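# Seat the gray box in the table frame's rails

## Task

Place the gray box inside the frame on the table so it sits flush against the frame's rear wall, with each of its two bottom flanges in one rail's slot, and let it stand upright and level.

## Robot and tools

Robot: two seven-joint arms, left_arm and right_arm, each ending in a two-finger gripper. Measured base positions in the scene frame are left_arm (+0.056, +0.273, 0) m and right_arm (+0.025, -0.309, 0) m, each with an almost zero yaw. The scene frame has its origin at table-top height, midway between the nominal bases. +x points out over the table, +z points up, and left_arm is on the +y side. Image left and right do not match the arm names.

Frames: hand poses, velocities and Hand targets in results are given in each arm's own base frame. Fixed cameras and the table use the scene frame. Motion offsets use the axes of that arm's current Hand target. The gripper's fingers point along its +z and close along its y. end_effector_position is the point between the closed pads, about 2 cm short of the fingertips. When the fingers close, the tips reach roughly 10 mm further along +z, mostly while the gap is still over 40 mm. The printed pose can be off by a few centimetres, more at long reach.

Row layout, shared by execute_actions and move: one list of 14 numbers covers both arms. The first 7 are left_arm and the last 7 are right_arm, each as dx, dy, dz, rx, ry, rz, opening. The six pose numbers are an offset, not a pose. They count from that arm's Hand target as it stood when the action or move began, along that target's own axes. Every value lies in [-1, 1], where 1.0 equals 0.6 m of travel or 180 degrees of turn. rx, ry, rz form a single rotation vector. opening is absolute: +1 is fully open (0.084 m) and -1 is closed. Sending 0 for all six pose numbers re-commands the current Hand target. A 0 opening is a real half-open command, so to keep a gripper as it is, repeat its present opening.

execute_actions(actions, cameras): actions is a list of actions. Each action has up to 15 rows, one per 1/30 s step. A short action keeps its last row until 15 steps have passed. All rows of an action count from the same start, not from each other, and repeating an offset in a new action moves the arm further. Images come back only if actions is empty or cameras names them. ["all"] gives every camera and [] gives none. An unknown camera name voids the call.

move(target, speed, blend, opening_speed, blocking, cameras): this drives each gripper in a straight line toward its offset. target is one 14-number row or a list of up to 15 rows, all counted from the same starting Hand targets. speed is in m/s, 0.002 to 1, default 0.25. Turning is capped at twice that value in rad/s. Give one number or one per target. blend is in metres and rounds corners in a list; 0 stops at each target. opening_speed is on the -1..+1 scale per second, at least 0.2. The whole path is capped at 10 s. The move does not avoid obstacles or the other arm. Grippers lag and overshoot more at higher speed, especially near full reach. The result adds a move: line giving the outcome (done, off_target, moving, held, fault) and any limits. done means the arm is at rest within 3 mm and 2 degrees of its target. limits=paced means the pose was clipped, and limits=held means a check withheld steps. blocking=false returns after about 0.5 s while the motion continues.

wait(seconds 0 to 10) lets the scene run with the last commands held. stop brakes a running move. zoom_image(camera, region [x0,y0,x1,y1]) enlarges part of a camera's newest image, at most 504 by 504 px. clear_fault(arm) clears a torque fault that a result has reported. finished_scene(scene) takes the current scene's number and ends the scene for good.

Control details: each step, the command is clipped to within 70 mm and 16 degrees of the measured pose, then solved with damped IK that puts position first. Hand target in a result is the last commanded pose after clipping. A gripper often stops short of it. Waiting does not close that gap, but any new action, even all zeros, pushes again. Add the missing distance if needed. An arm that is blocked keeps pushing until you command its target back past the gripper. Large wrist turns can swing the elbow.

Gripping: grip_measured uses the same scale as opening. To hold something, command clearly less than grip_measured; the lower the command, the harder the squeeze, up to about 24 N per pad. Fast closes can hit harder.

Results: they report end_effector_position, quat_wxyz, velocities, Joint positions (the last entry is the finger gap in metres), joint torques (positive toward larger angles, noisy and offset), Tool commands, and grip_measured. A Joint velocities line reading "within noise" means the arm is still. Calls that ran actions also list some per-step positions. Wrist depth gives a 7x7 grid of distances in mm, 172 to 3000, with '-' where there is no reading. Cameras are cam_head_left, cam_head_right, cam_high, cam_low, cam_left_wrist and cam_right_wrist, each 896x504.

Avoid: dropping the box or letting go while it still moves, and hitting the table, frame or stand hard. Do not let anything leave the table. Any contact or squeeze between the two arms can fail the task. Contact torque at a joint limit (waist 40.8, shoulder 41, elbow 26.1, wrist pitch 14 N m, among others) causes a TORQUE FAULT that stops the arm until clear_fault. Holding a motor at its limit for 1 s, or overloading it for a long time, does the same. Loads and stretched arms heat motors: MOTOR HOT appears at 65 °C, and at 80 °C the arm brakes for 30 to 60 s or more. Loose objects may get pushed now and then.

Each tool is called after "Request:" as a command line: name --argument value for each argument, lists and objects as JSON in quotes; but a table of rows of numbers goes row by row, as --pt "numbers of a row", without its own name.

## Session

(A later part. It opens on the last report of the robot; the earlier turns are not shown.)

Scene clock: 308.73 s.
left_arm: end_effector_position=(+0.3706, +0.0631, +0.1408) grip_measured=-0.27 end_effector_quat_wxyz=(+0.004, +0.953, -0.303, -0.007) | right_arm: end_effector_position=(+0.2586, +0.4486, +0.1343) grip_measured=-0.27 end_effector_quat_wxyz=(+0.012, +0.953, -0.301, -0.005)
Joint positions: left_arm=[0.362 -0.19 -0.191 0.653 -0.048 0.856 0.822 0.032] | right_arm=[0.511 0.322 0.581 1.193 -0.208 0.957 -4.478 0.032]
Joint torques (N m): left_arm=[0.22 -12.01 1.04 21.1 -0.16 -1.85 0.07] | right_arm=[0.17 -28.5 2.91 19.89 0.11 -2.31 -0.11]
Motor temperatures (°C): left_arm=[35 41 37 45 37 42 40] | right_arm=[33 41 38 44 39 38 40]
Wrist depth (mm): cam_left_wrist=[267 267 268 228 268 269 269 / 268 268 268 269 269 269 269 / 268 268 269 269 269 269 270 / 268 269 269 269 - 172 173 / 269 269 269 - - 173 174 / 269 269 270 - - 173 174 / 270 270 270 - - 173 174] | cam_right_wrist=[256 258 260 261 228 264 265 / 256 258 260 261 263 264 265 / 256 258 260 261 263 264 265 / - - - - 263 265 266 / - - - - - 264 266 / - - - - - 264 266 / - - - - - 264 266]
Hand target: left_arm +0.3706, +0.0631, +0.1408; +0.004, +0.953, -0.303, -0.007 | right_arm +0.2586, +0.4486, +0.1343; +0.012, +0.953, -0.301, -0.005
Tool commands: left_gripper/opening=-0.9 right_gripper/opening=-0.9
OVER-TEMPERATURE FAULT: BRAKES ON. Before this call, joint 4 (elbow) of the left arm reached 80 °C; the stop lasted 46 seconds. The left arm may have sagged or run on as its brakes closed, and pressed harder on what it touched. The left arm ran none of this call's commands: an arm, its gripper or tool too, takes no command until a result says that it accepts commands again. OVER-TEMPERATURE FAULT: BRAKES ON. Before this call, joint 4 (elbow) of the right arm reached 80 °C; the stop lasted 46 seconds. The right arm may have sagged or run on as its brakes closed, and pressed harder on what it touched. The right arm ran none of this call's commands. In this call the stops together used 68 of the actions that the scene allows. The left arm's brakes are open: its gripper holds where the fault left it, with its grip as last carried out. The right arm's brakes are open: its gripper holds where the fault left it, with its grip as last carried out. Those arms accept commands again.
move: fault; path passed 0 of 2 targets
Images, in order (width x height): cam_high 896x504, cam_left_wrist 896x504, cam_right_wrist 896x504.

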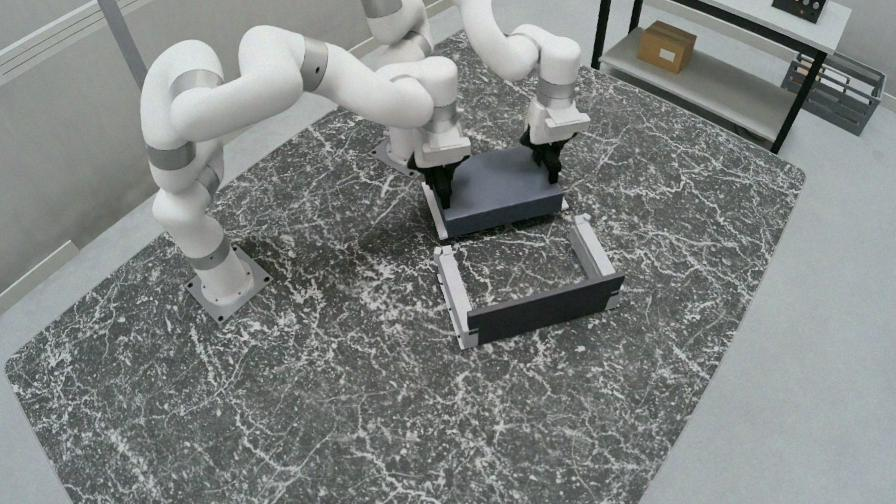

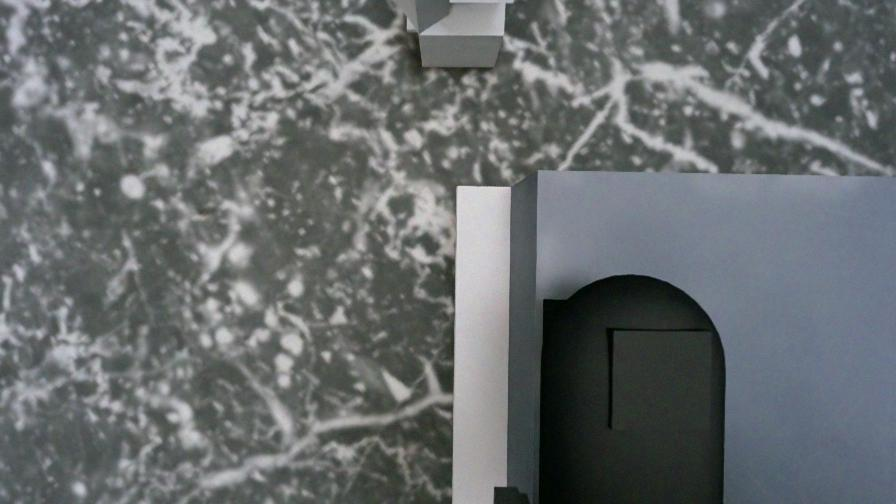

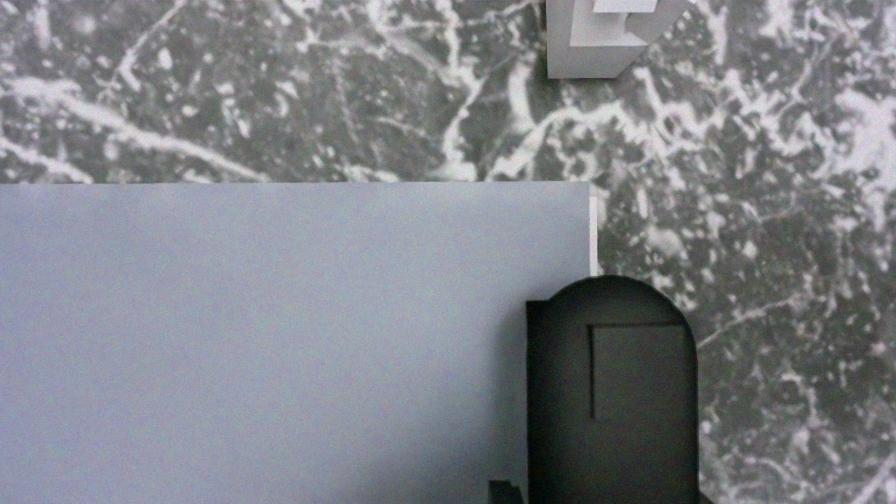

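Request:
move --pt "0.03 0.003 0.0047 0.0038 0.0035 0 -0.9 0.03 -0.002 -0.007 0.0082 0.0008 0 -0.9" --pt "0.126 0.003 0.0047 0.0038 0.0035 0 -0.9 0.122 -0.002 -0.007 0.0082 0.0008 0 -0.9" --blend 0.01 --speed 0.07 --cameras '["cam_high","cam_left_wrist","cam_right_wrist"]'

Scene clock: 327.80 s.
left_arm: end_effector_position=(+0.4311, +0.0179, +0.1371) grip_measured=-0.27 end_effector_quat_wxyz=(+0.000, +0.953, -0.303, +0.000) | right_arm: end_effector_position=(+0.3190, +0.4073, +0.1381) grip_measured=-0.27 end_effector_quat_wxyz=(+0.001, +0.954, -0.301, +0.000)
Joint positions: left_arm=[0.312 -0.011 -0.27 0.826 -0.003 0.836 0.66 0.032] | right_arm=[0.401 0.29 0.543 1.167 -0.186 0.928 -4.633 0.032]
Joint torques (N m): left_arm=[-22.04 -9.24 -23.15 19.76 -2.98 2.58 -1.15] | right_arm=[-3.42 -30.7 2.59 43.28 1.06 -12.69 -1.35]
Motor temperatures (°C): left_arm=[35 41 38 48 37 40 40] | right_arm=[33 41 38 52 39 38 40]
Wrist depth (mm): cam_left_wrist=[268 267 267 197 266 266 266 / 267 267 267 197 266 266 266 / 267 268 267 197 267 266 266 / 268 267 268 188 188 188 188 / 268 268 267 - - 184 185 / 268 267 268 - - 179 180 / 268 267 268 - - 176 176] | cam_right_wrist=[264 265 264 265 196 266 266 / 264 264 265 265 196 266 266 / 264 264 265 266 196 266 267 / 264 187 188 189 191 266 266 / 183 183 183 185 - 266 266 / 178 178 179 179 - 266 266 / 173 173 174 175 - 266 266]
Hand target: left_arm +0.4312, +0.0179, +0.1371; +0.000, +0.953, -0.303, +0.000 | right_arm +0.3193, +0.4076, +0.1382; +0.000, +0.954, -0.301, +0.000
Off the commanded pose: left_arm 0.000 m, 0 deg | right_arm 0.000 m, 0 deg.
move: done; blend cut to 0.0093 m at target 1
Images, in order (width x height): cam_high 896x504, cam_left_wrist 896x504, cam_right_wrist 896x504.

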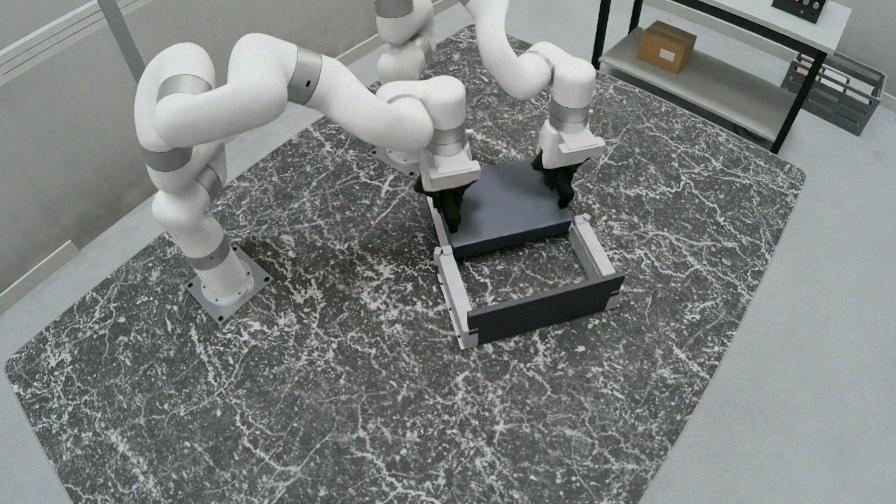

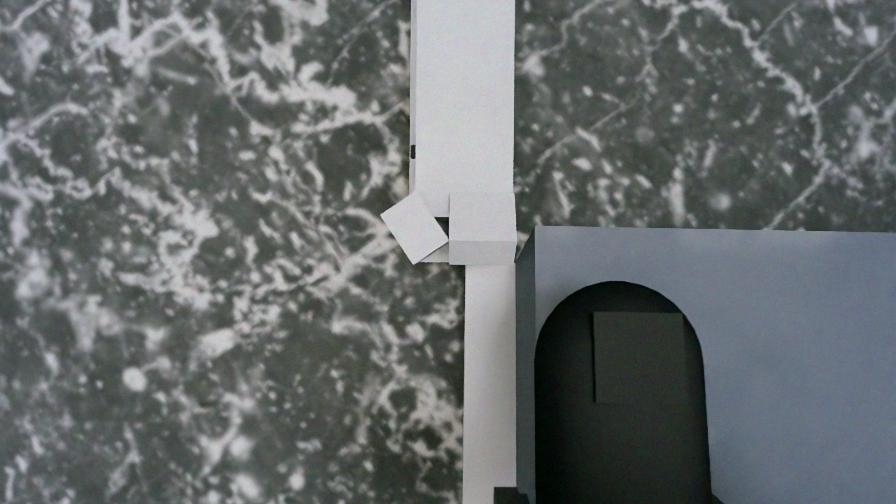

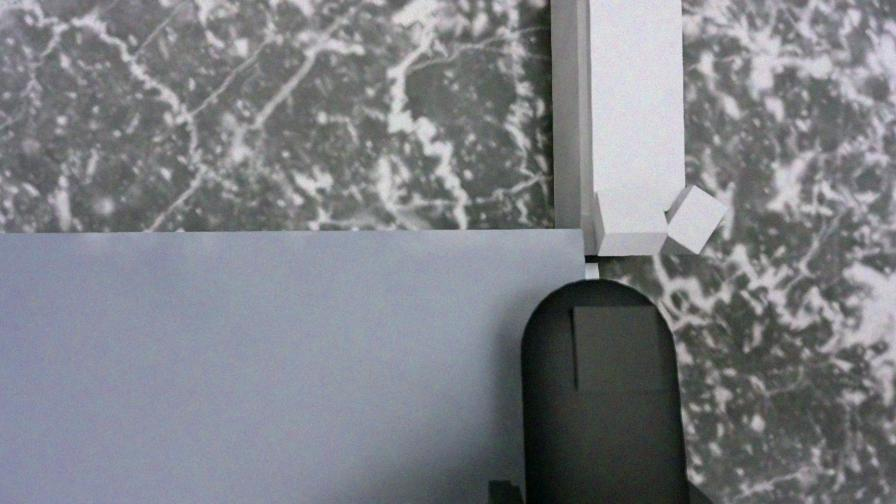

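Request:
move --pt "-0.075 0 0 0 0 0 -1 -0.075 0 0 0 0 0 -1" --pt "-0.075 0 -0.0275 0 0.07 0 -1 -0.075 0 -0.0265 0 0.07 0 -1" --blend 0.008 --speed 0.12 --cameras '["cam_high","cam_left_wrist","cam_right_wrist"]'

Scene clock: 354.77 s.
left_arm: end_effector_position=(+0.3945, +0.0439, +0.1536) grip_measured=-0.27 end_effector_quat_wxyz=(+0.033, +0.947, -0.302, +0.105) | right_arm: end_effector_position=(+0.2822, +0.4330, +0.1538) grip_measured=-0.27 end_effector_quat_wxyz=(+0.034, +0.948, -0.299, +0.105)
Joint positions: left_arm=[0.314 -0.251 -0.141 0.582 -0.299 0.696 1.008 0.032] | right_arm=[0.587 0.286 0.536 1.212 -0.422 1.042 -4.335 0.032]
Joint torques (N m): left_arm=[-20.69 -14.59 -12.02 4.19 -4.92 8.04 0.92] | right_arm=[4.22 -31.99 1.21 47.41 -4.82 -11.78 0.98]
Motor temperatures (°C): left_arm=[36 41 43 49 37 38 40] | right_arm=[33 42 38 76 39 50 40]
Wrist depth (mm): cam_left_wrist=[326 326 326 250 325 325 324 / 319 319 319 245 318 318 318 / 312 312 309 240 311 311 310 / 303 303 302 303 185 185 186 / 297 297 297 - - 182 182 / 289 288 289 - - 178 178 / 283 283 283 - - 175 175] | cam_right_wrist=[324 325 325 326 249 326 327 / 316 317 317 317 242 318 318 / 308 308 308 308 258 307 309 / 183 184 185 186 237 300 300 / 180 180 181 182 - 294 295 / 176 176 177 178 - 286 286 / - 173 173 174 - 278 279]
Hand target: left_arm +0.3945, +0.0439, +0.1536; +0.033, +0.947, -0.302, +0.105 | right_arm +0.2824, +0.4335, +0.1541; +0.033, +0.948, -0.299, +0.105
Off the commanded pose: left_arm 0.000 m, 0 deg | right_arm 0.001 m, 0 deg.
MOTOR HOT: joint 4 (elbow) of the right arm reports 76 °C; the controller stops that arm at 80 °C. To cool a motor, set the load down, stop pushing, or move to a pose that needs little force. At that limit the right arm can sag while its brakes close.
move: done
Images, in order (width x height): cam_high 896x504, cam_left_wrist 896x504, cam_right_wrist 896x504.

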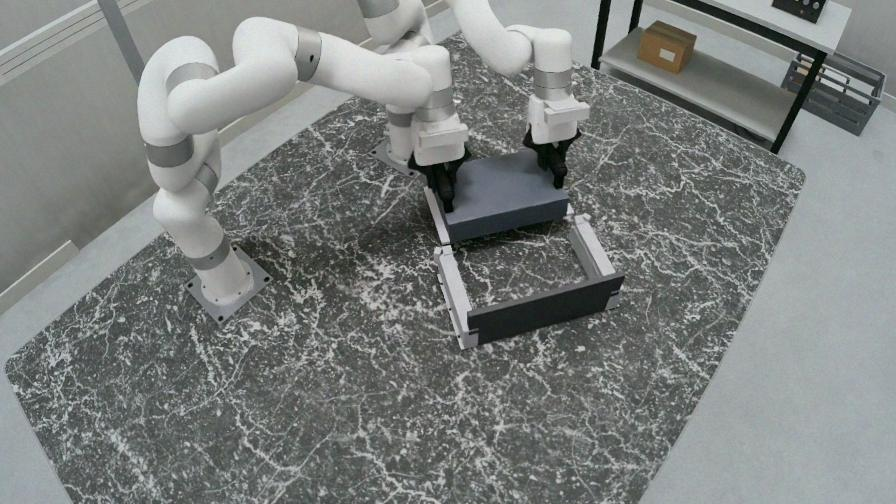

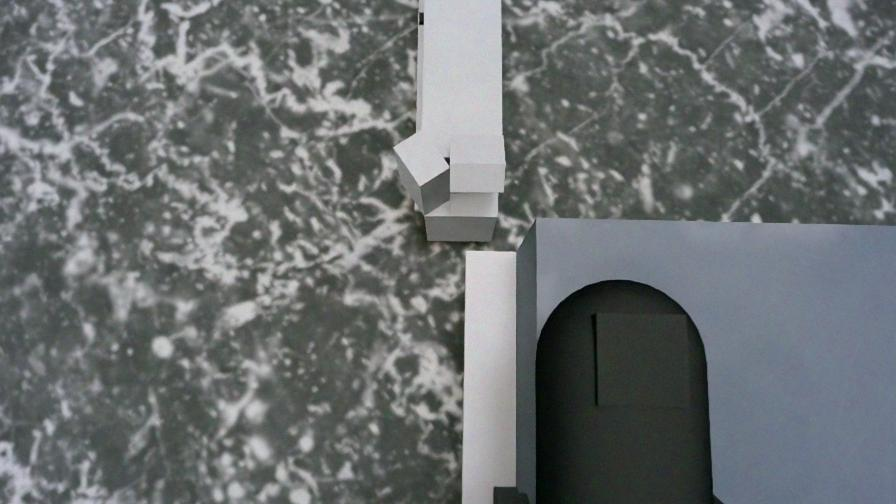

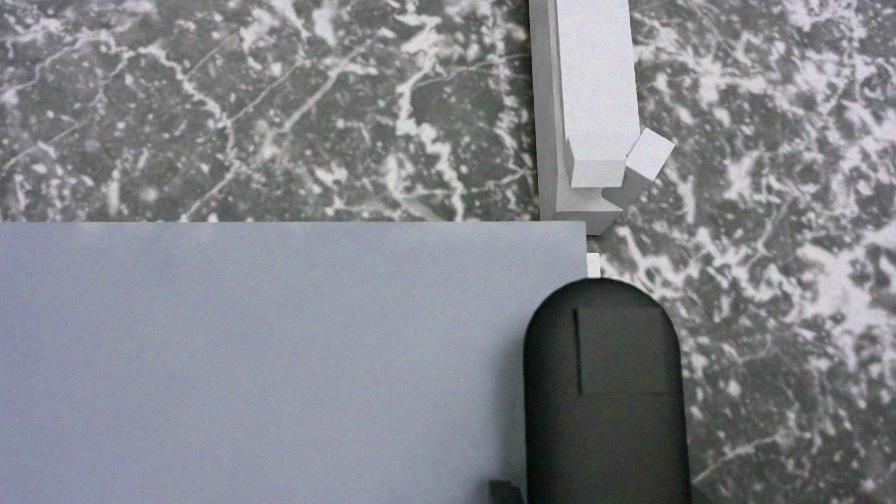

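Request:
move --target '[-0.019,0,0.086,0,0,0,-0.9,-0.019,0,0.086,0,0,0,-0.9]' --speed 0.1 --cameras '["cam_left_wrist","cam_right_wrist"]'

Scene clock: 441.47 s.
left_arm: end_effector_position=(+0.3896, +0.0411, +0.1469) grip_measured=-0.27 end_effector_quat_wxyz=(+0.038, +0.947, -0.303, +0.097) | right_arm: end_effector_position=(+0.2778, +0.4268, +0.1428) grip_measured=-0.27 end_effector_quat_wxyz=(+0.047, +0.948, -0.297, +0.100)
Joint positions: left_arm=[0.313 -0.245 -0.145 0.572 -0.301 0.698 1.011 0.032] | right_arm=[0.587 0.296 0.535 1.197 -0.422 1.044 -4.334 0.032]
Joint torques (N m): left_arm=[0.31 -11.13 1.13 21.26 -0.24 -1.99 0.07] | right_arm=[0.68 -28.78 2.24 20.97 -0.09 -2.31 -0.1]
Motor temperatures (°C): left_arm=[35 41 38 47 36 46 40] | right_arm=[33 41 37 47 38 37 40]
Wrist depth (mm): cam_left_wrist=[312 312 313 240 314 316 316 / 305 306 307 234 308 310 309 / 299 300 298 265 302 301 303 / 291 292 292 293 185 186 188 / 285 286 286 - - 183 184 / 278 279 280 - - 179 180 / 273 274 275 - - 176 177] | cam_right_wrist=[307 309 311 314 239 317 320 / 300 301 303 305 232 309 311 / 290 291 295 296 244 300 301 / 179 181 183 186 239 292 294 / 176 177 179 182 - 285 287 / - 173 175 177 - 277 279 / - - 172 173 - 271 272]
Hand target: left_arm +0.3896, +0.0411, +0.1469; +0.038, +0.947, -0.303, +0.097 (not the last commanded pose) | right_arm +0.2778, +0.4268, +0.1428; +0.047, +0.948, -0.297, +0.100 (not the last commanded pose)
Tool commands: left_gripper/opening=-0.9 right_gripper/opening=-1.0
Off the commanded pose: left_arm 0.046 m, 1 deg.
OVER-TEMPERATURE FAULT: BRAKES ON. Joint 4 (elbow) of the left arm reached 80 °C; the stop lasted 46 seconds. The left arm may have sagged or run on as its brakes closed, and pressed harder on what it touched. The left arm's remaining commands of this call were not run. OVER-TEMPERATURE FAULT: BRAKES ON. Before this call, joint 4 (elbow) of the right arm reached 80 °C; the stop lasted 46 seconds. The right arm may have sagged or run on as its brakes closed, and pressed harder on what it touched. The right arm ran none of this call's commands: an arm, its gripper or tool too, takes no command until a result says that it accepts commands again. In this call the stops together used 150 of the actions that the scene allows. The left arm's brakes are open: its gripper holds where the fault left it, with its grip as last carried out. The right arm's brakes are open: its gripper holds where the fault left it, with its grip as last carried out. Those arms accept commands again.
move: fault (right_arm), off_target (left_arm; braked at the fault stop of right_arm)
Images, in order (width x height): cam_left_wrist 896x504, cam_right_wrist 896x504.

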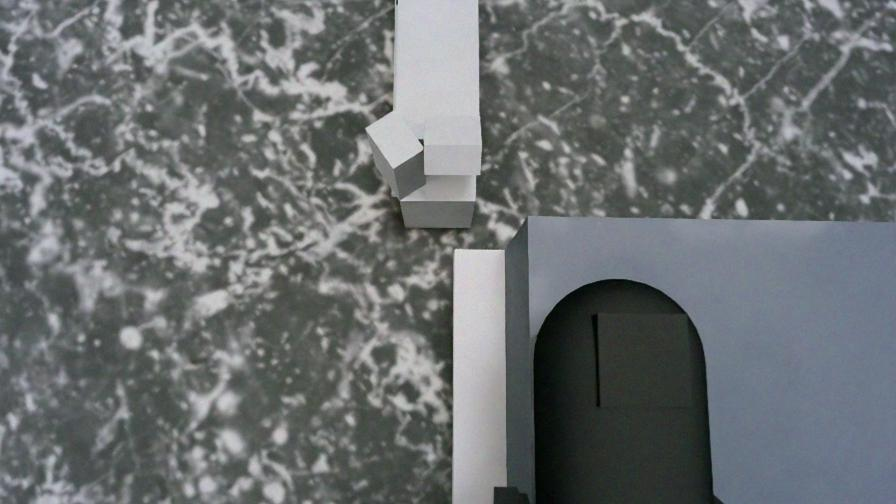

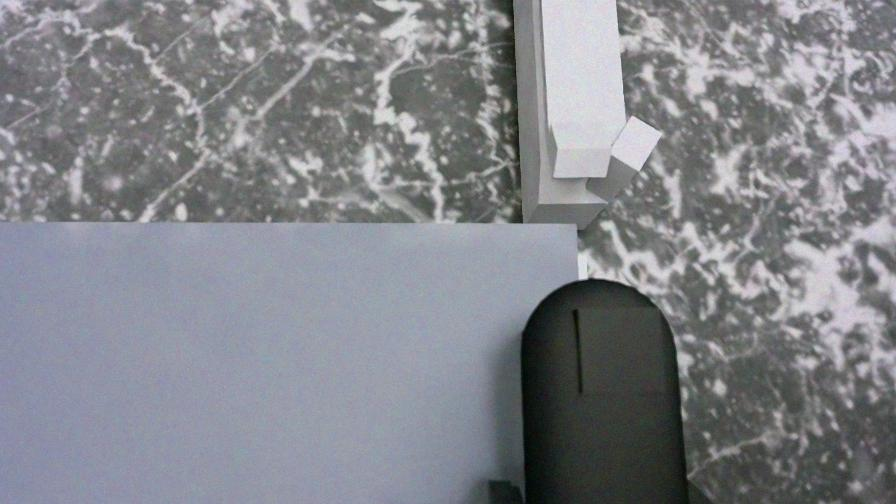

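Request:
move --pt "0.0063 -0.0085 -0.0098 0.0046 0.0039 0 -1 0.0039 -0.0133 -0.0174 0.0092 0.0003 0.0028 -1" --pt "0.1364 -0.0085 0.0193 0.0046 0.0039 0 -1 0.134 -0.0133 0.0117 0.0092 0.0003 0.0028 -1" --blend 0.004 --speed 0.06 --cameras '["cam_left_wrist","cam_right_wrist"]'

Scene clock: 475.30 s.
left_arm: end_effector_position=(+0.4401, +0.0213, +0.1509) grip_measured=-0.26 end_effector_quat_wxyz=(+0.037, +0.952, -0.287, +0.100) | right_arm: end_effector_position=(+0.3205, +0.4103, +0.1543) grip_measured=-0.27 end_effector_quat_wxyz=(+0.027, +0.951, -0.291, +0.103)
Joint positions: left_arm=[0.277 -0.1 -0.176 0.723 -0.26 0.68 0.877 0.033] | right_arm=[0.505 0.269 0.523 1.189 -0.418 0.994 -4.44 0.032]
Joint torques (N m): left_arm=[10.53 -11.64 11.03 24.52 0.96 -10.96 0.11] | right_arm=[6.05 -36.21 4.17 6.6 3.87 7.91 -1.05]
Motor temperatures (°C): left_arm=[35 41 38 52 36 41 40] | right_arm=[33 42 38 56 38 38 40]
Wrist depth (mm): cam_left_wrist=[316 317 318 245 319 320 321 / 309 310 311 238 313 314 315 / 303 303 304 233 304 307 308 / 295 296 296 227 186 186 300 / 289 289 289 - - 182 182 / 282 283 283 - - 177 177 / 277 277 278 - - 174 174] | cam_right_wrist=[328 328 327 326 250 324 323 / 321 320 319 318 244 315 316 / 311 311 311 310 237 306 307 / 188 187 186 185 184 299 299 / 184 183 181 181 182 292 293 / 179 178 177 177 - 286 285 / 175 174 173 173 - 279 277]
Hand target: left_arm +0.4401, +0.0213, +0.1509; +0.037, +0.952, -0.287, +0.100 (not the last commanded pose) | right_arm +0.3205, +0.4103, +0.1543; +0.027, +0.951, -0.291, +0.103 (not the last commanded pose)
Tool commands: left_gripper/opening=-1.0 right_gripper/opening=-1.0
Off the commanded pose: left_arm 0.031 m, 2 deg | right_arm 0.036 m, 1 deg.
TORQUE FAULT: the external load on joint 3 (upper arm roll) of the left arm reached its load limit, and that arm stopped. TORQUE FAULT: the external load on joint 3 (upper arm roll) of the right arm reached its load limit, and that arm stopped. On each arm, the contact can be on any part of the arm beyond the joint that stopped it, not only on its tool. The stops overlap, and so far they count together as 1 of the actions that you can send in this scene. A torque fault puts only its own arm into a fault stop. Those arms' remaining commands of this call were not run. The hold on each of those joints was moved back by the arms themselves, up to 3 degrees, as the stops began, but on each arm a joint was then at its load limit, so every hold on each arm was set where that arm was. Those arms may still press on what stopped them. Those arms are still stopped at the end of this call. While their stops run, those arms, their grippers or tools too, take no new command.
CLEAR FAULT: each arm stays stopped (state 4) until you call clear_fault with its name: clear_fault(arm="left_arm"), clear_fault(arm="right_arm").
End effector pose when the fault began: left_arm: position (+0.4447, +0.0088, +0.1527), quat_wxyz (+0.033, +0.947, -0.302, +0.105) | right_arm: position (+0.3268, +0.4031, +0.1537), quat_wxyz (+0.032, +0.948, -0.299, +0.105)
Joint positions when the fault began: left_arm=[0.282 -0.099 -0.213 0.725 -0.26 0.665 0.877 0.033] | right_arm=[0.509 0.267 0.502 1.188 -0.417 1 -4.44 0.032]
move: fault (left_arm, right_arm); path passed 1 of 2 targets
Images, in order (width x height): cam_left_wrist 896x504, cam_right_wrist 896x504.

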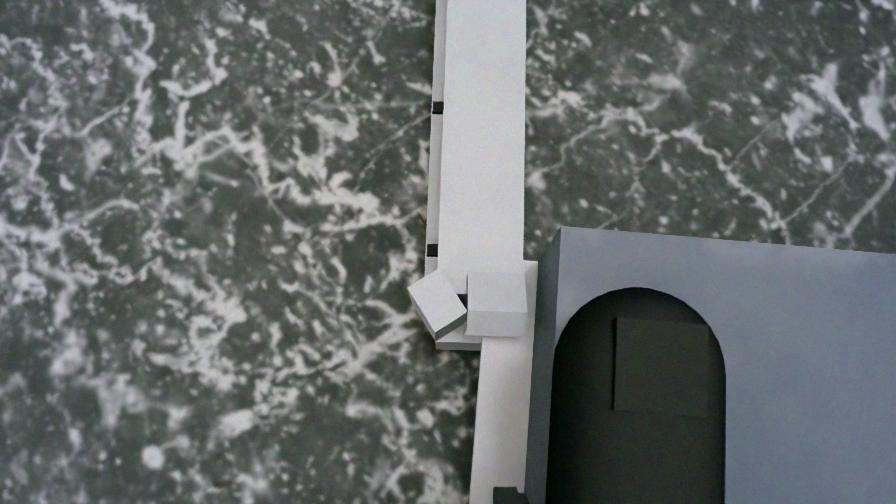

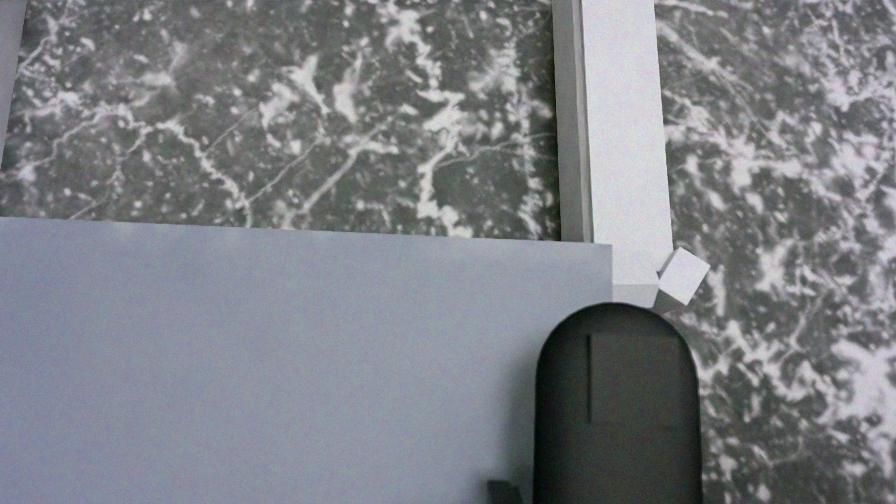

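Request:
clear_fault --arm "left_arm"

Request:
clear_fault --arm "right_arm"

Request:
move --pt "-0.0252 0.0132 -0.0203 -0.0019 0.003 0.0087 -1 -0.0177 0.0055 -0.0085 -0.003 0.001 0.0055 -1" --pt "0.06 0.0132 -0.0012 -0.0019 0.003 0.0087 -1 0.0675 0.0055 0.0106 -0.003 0.001 0.0055 -1" --speed 0.06 --cameras '["cam_high","cam_left_wrist","cam_right_wrist"]'

Scene clock: 523.97 s.
left_arm: end_effector_position=(+0.4401, +0.0213, +0.1509) grip_measured=-0.26 end_effector_quat_wxyz=(+0.037, +0.952, -0.287, +0.100) | right_arm: end_effector_position=(+0.3205, +0.4103, +0.1543) grip_measured=-0.27 end_effector_quat_wxyz=(+0.027, +0.951, -0.291, +0.103)
Joint positions: left_arm=[0.277 -0.1 -0.176 0.723 -0.26 0.68 0.877 0.033] | right_arm=[0.505 0.269 0.523 1.189 -0.418 0.994 -4.44 0.032]
Joint torques (N m): left_arm=[10.72 -11.6 11.7 24.61 0.99 -11 0.04] | right_arm=[5.72 -35.51 4.37 6.4 3.68 8.13 -1.16]
Motor temperatures (°C): left_arm=[35 41 39 56 36 50 40] | right_arm=[33 43 38 41 39 44 40]
Wrist depth (mm): cam_left_wrist=[315 317 318 244 319 321 321 / 309 310 311 238 312 314 314 / 302 304 304 233 304 307 307 / 295 296 297 227 186 186 300 / 289 290 289 - - 182 182 / 281 283 283 - - 177 177 / 276 277 278 - - 174 174] | cam_right_wrist=[328 328 327 325 250 324 324 / 321 321 319 319 244 314 316 / 312 312 310 309 237 306 307 / 188 187 186 185 184 299 299 / 184 183 182 181 182 292 292 / 179 178 177 176 - 286 285 / 175 174 173 173 - 279 278]
Hand target: left_arm +0.4401, +0.0213, +0.1509; +0.037, +0.952, -0.287, +0.100 (not the last commanded pose) | right_arm +0.3205, +0.4103, +0.1543; +0.027, +0.951, -0.291, +0.103 (not the last commanded pose)
Tool commands: left_gripper/opening=-1.0 right_gripper/opening=-1.0
Off the commanded pose: left_arm 0.031 m, 2 deg | right_arm 0.036 m, 1 deg.
TORQUE FAULT, CONTINUED: the right arm was still stopped when this call began, by the torque fault of joint 3 (upper arm roll) that an earlier result reported. The call counts as one of the actions that you can send in this scene. That arm is still stopped at the end of this call. While its stop runs, that arm, its gripper or tool too, takes no new command.
TORQUE FAULT, CONTINUED: the left arm's stop, for the torque fault of joint 3 (upper arm roll) that an earlier result reported, is over. The hold on joint 3 (upper arm roll) of that arm was moved back by the arm itself, up to 3 degrees, as the stop began, but a joint of that arm was then at its load limit, so every hold on that arm was set where that arm was. That arm's target is now where it stood when the stop ended, not its last command. That arm's gripper keeps its grip as last carried out, and that arm accepts commands again: back off and push less far.
CLEAR FAULT: your call cleared the left arm's torque fault. If a joint's load stays at its limit, that arm stops again at once.
CLEAR FAULT: the right arm stays stopped (state 4) until you call clear_fault(arm="right_arm").

Scene clock: 524.00 s.
left_arm: end_effector_position=(+0.4399, +0.0211, +0.1508) grip_measured=-0.26 end_effector_quat_wxyz=(+0.037, +0.952, -0.287, +0.100) end_effector_velocity=(-0.004, -0.004, -0.001) end_effector_angular_velocity=(-0.004, +0.015, -0.009) | right_arm: end_effector_position=(+0.3206, +0.4106, +0.1543) grip_measured=-0.27 end_effector_quat_wxyz=(+0.026, +0.951, -0.291, +0.103) end_effector_velocity=(+0.003, +0.002, +0.000) end_effector_angular_velocity=(+0.011, -0.004, -0.001)
Joint positions: left_arm=[0.277 -0.1 -0.177 0.723 -0.26 0.681 0.877 0.033] | right_arm=[0.505 0.27 0.522 1.189 -0.418 0.993 -4.44 0.032]
Joint velocities: left_arm=[-0.001 -0.002 -0.004 0 0 0.018 0 0] | right_arm=[-0.001 0.002 -0.003 0.001 -0.001 -0.013 0 0]
Joint torques (N m): left_arm=[3.08 -12.2 8.15 21.94 -0.12 -8.29 0.09] | right_arm=[-0.14 -31.79 4.04 15.19 0.78 3.66 -0.13]
Motor temperatures (°C): left_arm=[35 41 39 56 36 50 40] | right_arm=[33 43 38 41 39 44 40]
Wrist depth (mm): cam_left_wrist=[316 316 317 245 319 321 321 / 309 310 311 237 312 314 314 / 303 304 304 233 305 307 307 / 295 296 297 226 186 186 300 / 289 289 290 - - 182 182 / 282 282 283 - - 177 177 / 277 277 278 - - 174 174] | cam_right_wrist=[328 327 326 326 250 324 323 / 321 320 319 318 244 315 316 / 311 311 310 310 238 306 307 / 188 187 186 185 184 300 299 / 184 183 182 181 181 292 292 / 179 178 177 176 - 286 285 / 175 174 173 173 - 279 278]
Hand target: left_arm +0.4401, +0.0213, +0.1509; +0.037, +0.952, -0.287, +0.100 (not the last commanded pose) | right_arm +0.3205, +0.4103, +0.1543; +0.027, +0.951, -0.291, +0.103 (not the last commanded pose)
Tool commands: left_gripper/opening=-1.0 right_gripper/opening=-1.0
Off the commanded pose: left_arm 0.031 m, 2 deg | right_arm 0.036 m, 1 deg.
TORQUE FAULT, CONTINUED: the right arm's stop, for the torque fault of joint 3 (upper arm roll) that an earlier result reported, is over. The call counts as one of the actions that you can send in this scene. The hold on joint 3 (upper arm roll) of that arm was moved back by the arm itself, up to 3 degrees, as the stop began, but a joint of that arm was then at its load limit, so every hold on that arm was set where that arm was. That arm's target is now where it stood when the stop ended, not its last command. That arm's gripper keeps its grip as last carried out, and that arm accepts commands again: back off and push less far.
CLEAR FAULT: your call cleared the right arm's torque fault. If a joint's load stays at its limit, that arm stops again at once.

Scene clock: 525.97 s.
left_arm: end_effector_position=(+0.4649, -0.0045, +0.1592) grip_measured=-0.27 end_effector_quat_wxyz=(+0.040, +0.947, -0.300, +0.104) | right_arm: end_effector_position=(+0.3525, +0.3847, +0.1566) grip_measured=-0.27 end_effector_quat_wxyz=(+0.031, +0.948, -0.300, +0.104)
Joint positions: left_arm=[0.251 -0.044 -0.21 0.807 -0.243 0.694 0.829 0.032] | right_arm=[0.453 0.261 0.494 1.188 -0.409 0.987 -4.506 0.032]
Joint torques (N m): left_arm=[-20.89 -17.66 -21 32.8 -1.94 -1.28 -1.36] | right_arm=[-1.2 -27.73 3.78 38.9 0.41 -10.85 -2.04]
Motor temperatures (°C): left_arm=[35 41 40 56 36 50 40] | right_arm=[33 43 38 44 39 44 40]
Wrist depth (mm): cam_left_wrist=[327 328 328 255 328 329 329 / 319 320 321 249 323 323 324 / 312 313 314 242 316 317 317 / 304 305 306 235 194 194 308 / 298 299 299 - - 188 189 / 290 291 291 - - 182 183 / 285 285 286 - - 178 178] | cam_right_wrist=[311 312 314 317 252 328 328 / 321 320 321 320 245 320 320 / 312 311 312 311 238 312 311 / 303 302 303 303 231 302 303 / 184 184 182 184 227 296 296 / 178 178 178 178 - 287 289 / - 173 173 - - 281 281]
Hand target: left_arm +0.4649, -0.0045, +0.1593; +0.040, +0.947, -0.300, +0.104 | right_arm +0.3525, +0.3847, +0.1566; +0.031, +0.948, -0.300, +0.104
Off the commanded pose: left_arm 0.000 m, 0 deg | right_arm 0.000 m, 0 deg.
move: done
Images, in order (width x height): cam_high 896x504, cam_left_wrist 896x504, cam_right_wrist 896x504.

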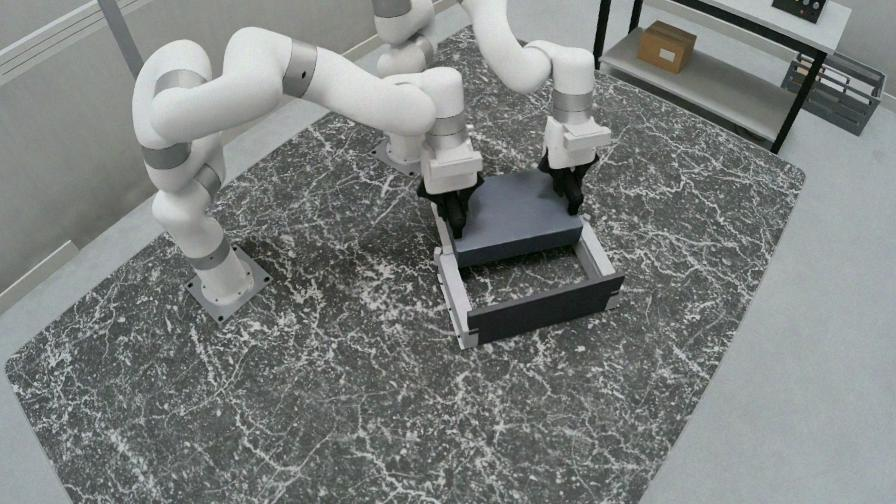

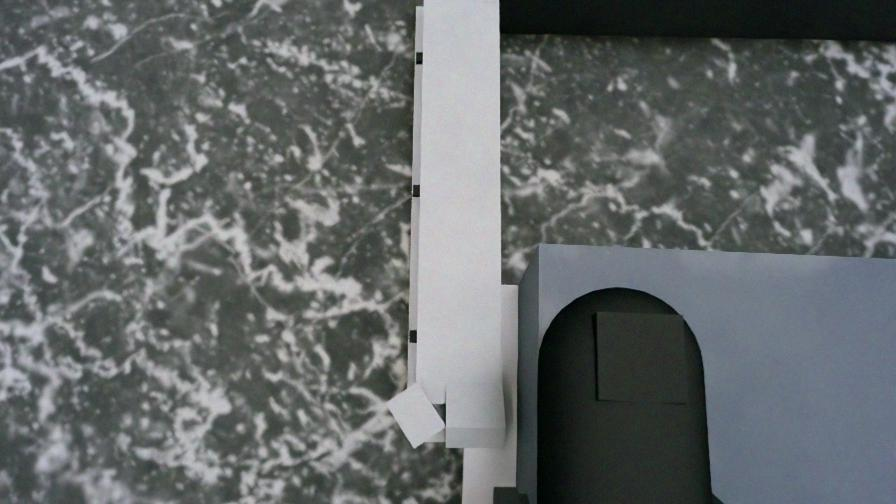

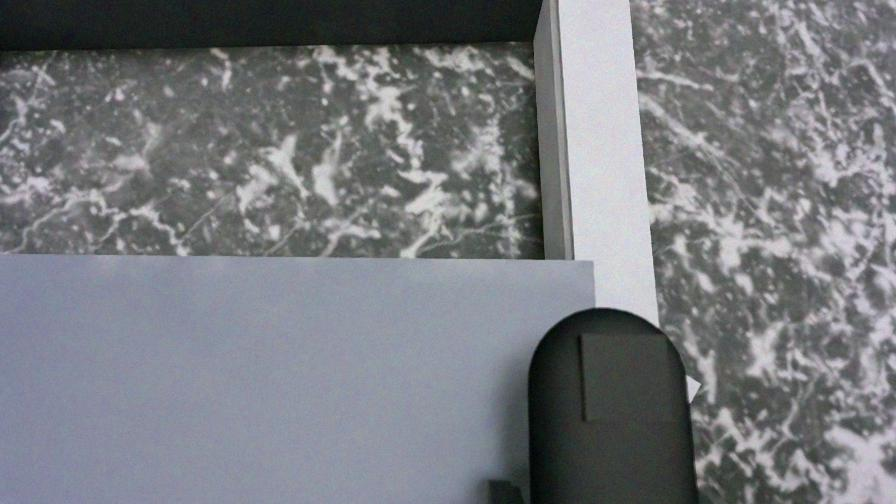

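Request:
move --pt "0.1871 0 0.0418 0 0 0 -1 0.1871 0 0.0418 0 0 0 -1" --pt "0.2115 0 0.0473 0 0 0 -1 0.2115 0 0.0473 0 0 0 -1" --blend 0.004 --speed '[0.07,0.02]' --cameras '["cam_high","cam_left_wrist","cam_right_wrist"]'

Scene clock: 544.87 s.
left_arm: end_effector_position=(+0.5712, -0.0795, +0.1597) grip_measured=-1.00 end_effector_quat_wxyz=(+0.040, +0.947, -0.300, +0.104) | right_arm: end_effector_position=(+0.4589, +0.3099, +0.1561) grip_measured=-0.34 end_effector_quat_wxyz=(+0.031, +0.948, -0.300, +0.104)
Joint positions: left_arm=[0.135 0.297 -0.257 1.221 -0.067 0.746 0.554 0] | right_arm=[0.299 0.321 0.405 1.266 -0.413 0.946 -4.749 0.029]
Joint torques (N m): left_arm=[-6.64 -16.64 1.04 26.18 1.73 -1.23 -1.05] | right_arm=[-6.12 -29.62 -1.18 25.97 -2.52 -2.35 -1.39]
Motor temperatures (°C): left_arm=[36 42 42 63 36 45 40] | right_arm=[33 43 38 62 39 48 40]
Wrist depth (mm): cam_left_wrist=[327 328 328 330 330 332 332 / 320 321 322 322 323 324 324 / 313 313 314 315 316 315 317 / 305 305 306 205 204 202 201 / 298 299 300 231 299 298 300 / 290 291 292 225 293 294 294 / 285 286 286 222 287 287 288] | cam_right_wrist=[328 328 327 328 328 327 326 / 322 321 321 320 320 319 319 / 312 185 312 311 311 308 310 / 208 210 214 218 221 302 302 / 295 295 295 296 226 296 296 / 289 289 289 289 220 286 287 / 283 206 176 174 186 281 280]
Hand target: left_arm +0.5712, -0.0795, +0.1597; +0.040, +0.947, -0.300, +0.104 | right_arm +0.4589, +0.3099, +0.1561; +0.031, +0.948, -0.300, +0.104
Off the commanded pose: left_arm 0.000 m, 0 deg | right_arm 0.000 m, 0 deg.
move: done
Images, in order (width x height): cam_high 896x504, cam_left_wrist 896x504, cam_right_wrist 896x504.

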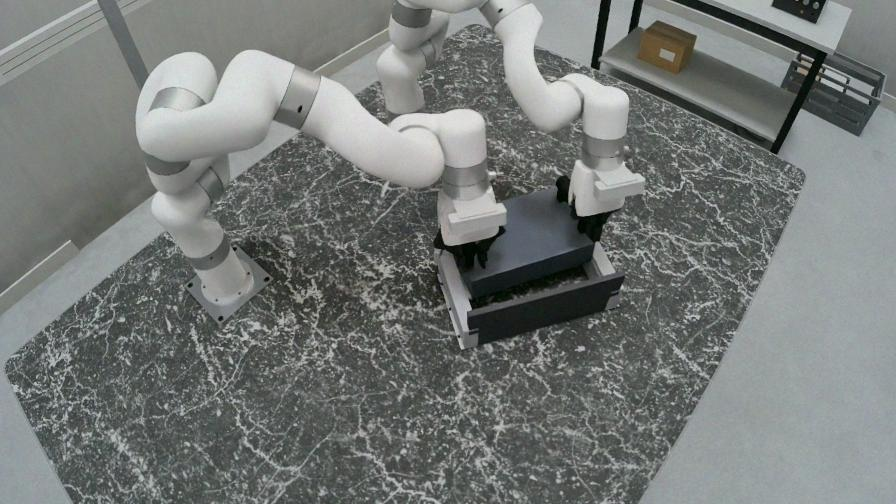

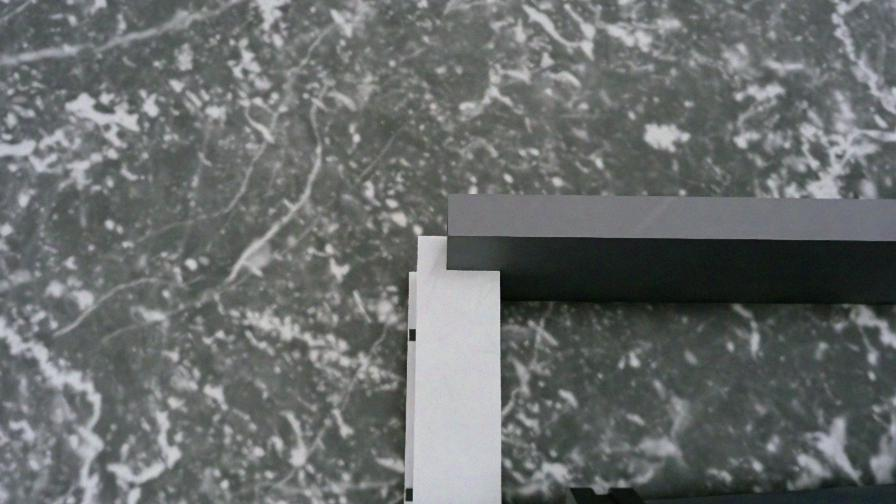

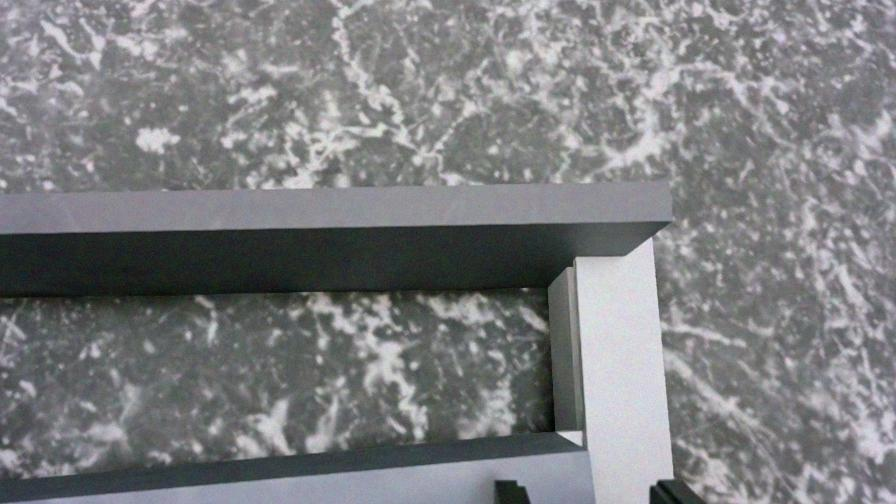

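Request:
move --pt "0 0 0 0 0 0 -1 0 0 0 0 0 0 0.6" --pt "0.0363 0 -0.163 0 0 0 -1 0.0363 0 -0.163 0 0 0 0.6" --pt "-0.289 0 -0.236 0 -0.07 0 -1 -0.273 0 -0.232 0 -0.07 0 -1" --blend '[0,0.02,0]' --speed 0.25 --cameras '["cam_high","cam_left_wrist","cam_right_wrist","cam_head_left"]'

Scene clock: 576.73 s.
left_arm: end_effector_position=(+0.4082, +0.0371, +0.2594) grip_measured=-1.00 end_effector_quat_wxyz=(+0.007, +0.953, -0.303, -0.001) | right_arm: end_effector_position=(+0.3033, +0.4187, +0.2569) grip_measured=-1.00 end_effector_quat_wxyz=(-0.002, +0.953, -0.301, -0.001)
Joint positions: left_arm=[0.262 -0.219 -0.151 0.98 -0.048 1.204 0.747 0] | right_arm=[0.414 0.159 0.569 1.364 -0.087 1.227 -4.664 0]
Joint torques (N m): left_arm=[7.32 -17.25 4.59 19.41 1.7 -0.8 1.23] | right_arm=[4.78 -20.77 2.9 22.97 1.68 -2.76 1.25]
Motor temperatures (°C): left_arm=[35 43 38 59 36 41 40] | right_arm=[33 43 37 55 38 41 40]
Wrist depth (mm): cam_left_wrist=[385 386 388 388 223 280 280 / 386 387 387 319 224 280 280 / 386 387 386 319 222 280 281 / 386 386 388 388 221 281 281 / 386 387 387 388 280 280 390 / 386 387 387 388 388 389 391 / 386 387 388 388 390 390 390] | cam_right_wrist=[276 275 275 275 315 384 384 / 275 275 275 275 219 383 385 / 276 275 275 275 218 384 384 / 276 276 275 276 275 385 384 / 276 276 275 276 385 385 385 / 385 385 386 385 384 384 384 / 386 385 385 386 385 385 385]
Hand target: left_arm +0.4082, +0.0371, +0.2594; +0.007, +0.953, -0.303, -0.001 | right_arm +0.3034, +0.4188, +0.2569; -0.002, +0.953, -0.301, -0.001
Off the commanded pose: left_arm 0.000 m, 0 deg | right_arm 0.000 m, 0 deg.
move: done
Images, in order (width x height): cam_head_left 896x504, cam_high 896x504, cam_left_wrist 896x504, cam_right_wrist 896x504.

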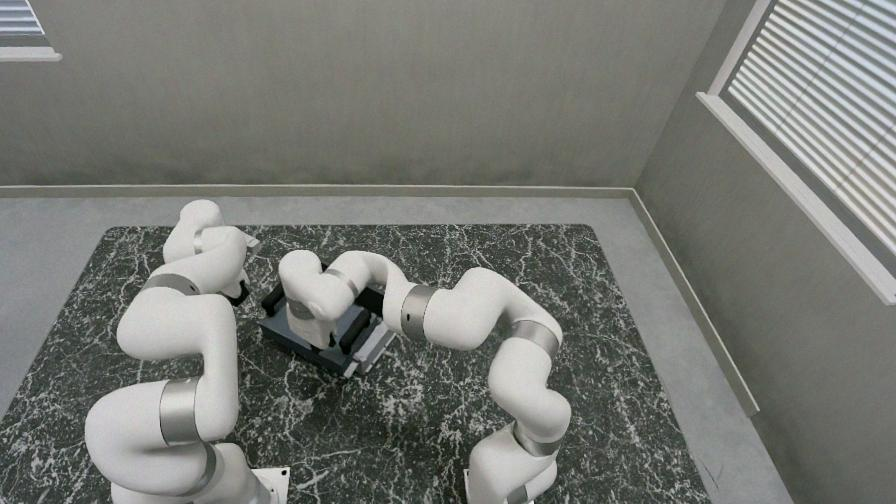

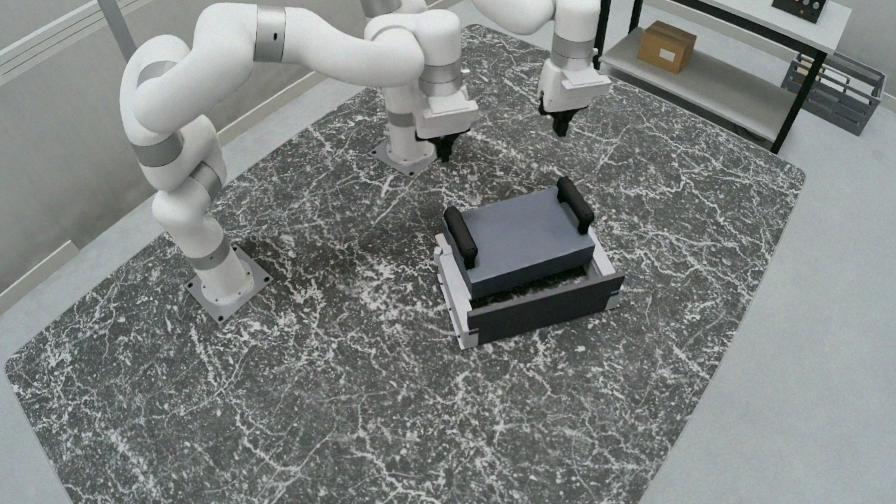

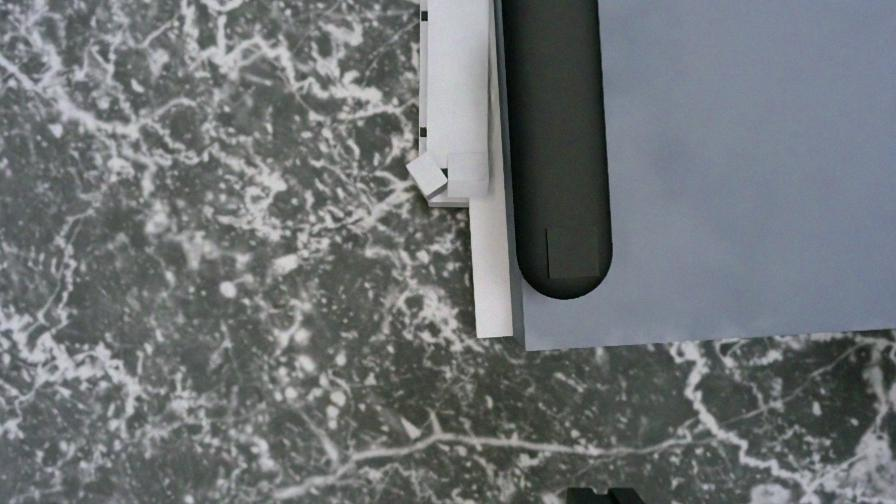

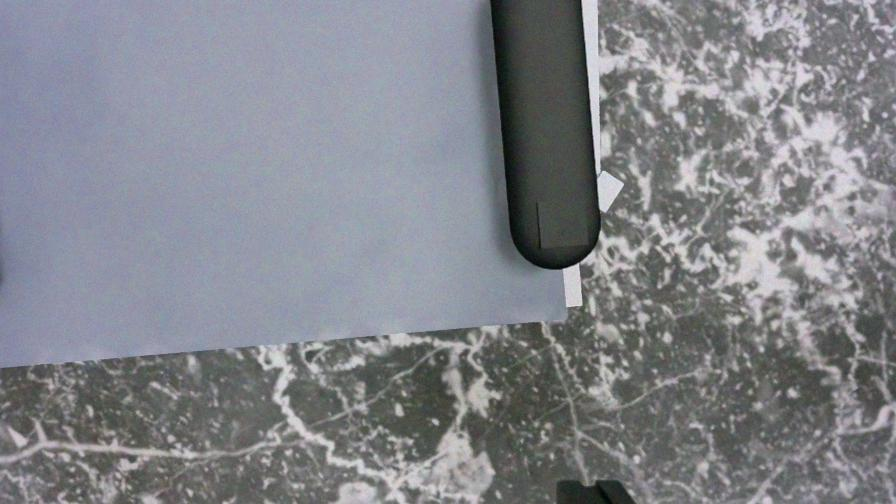

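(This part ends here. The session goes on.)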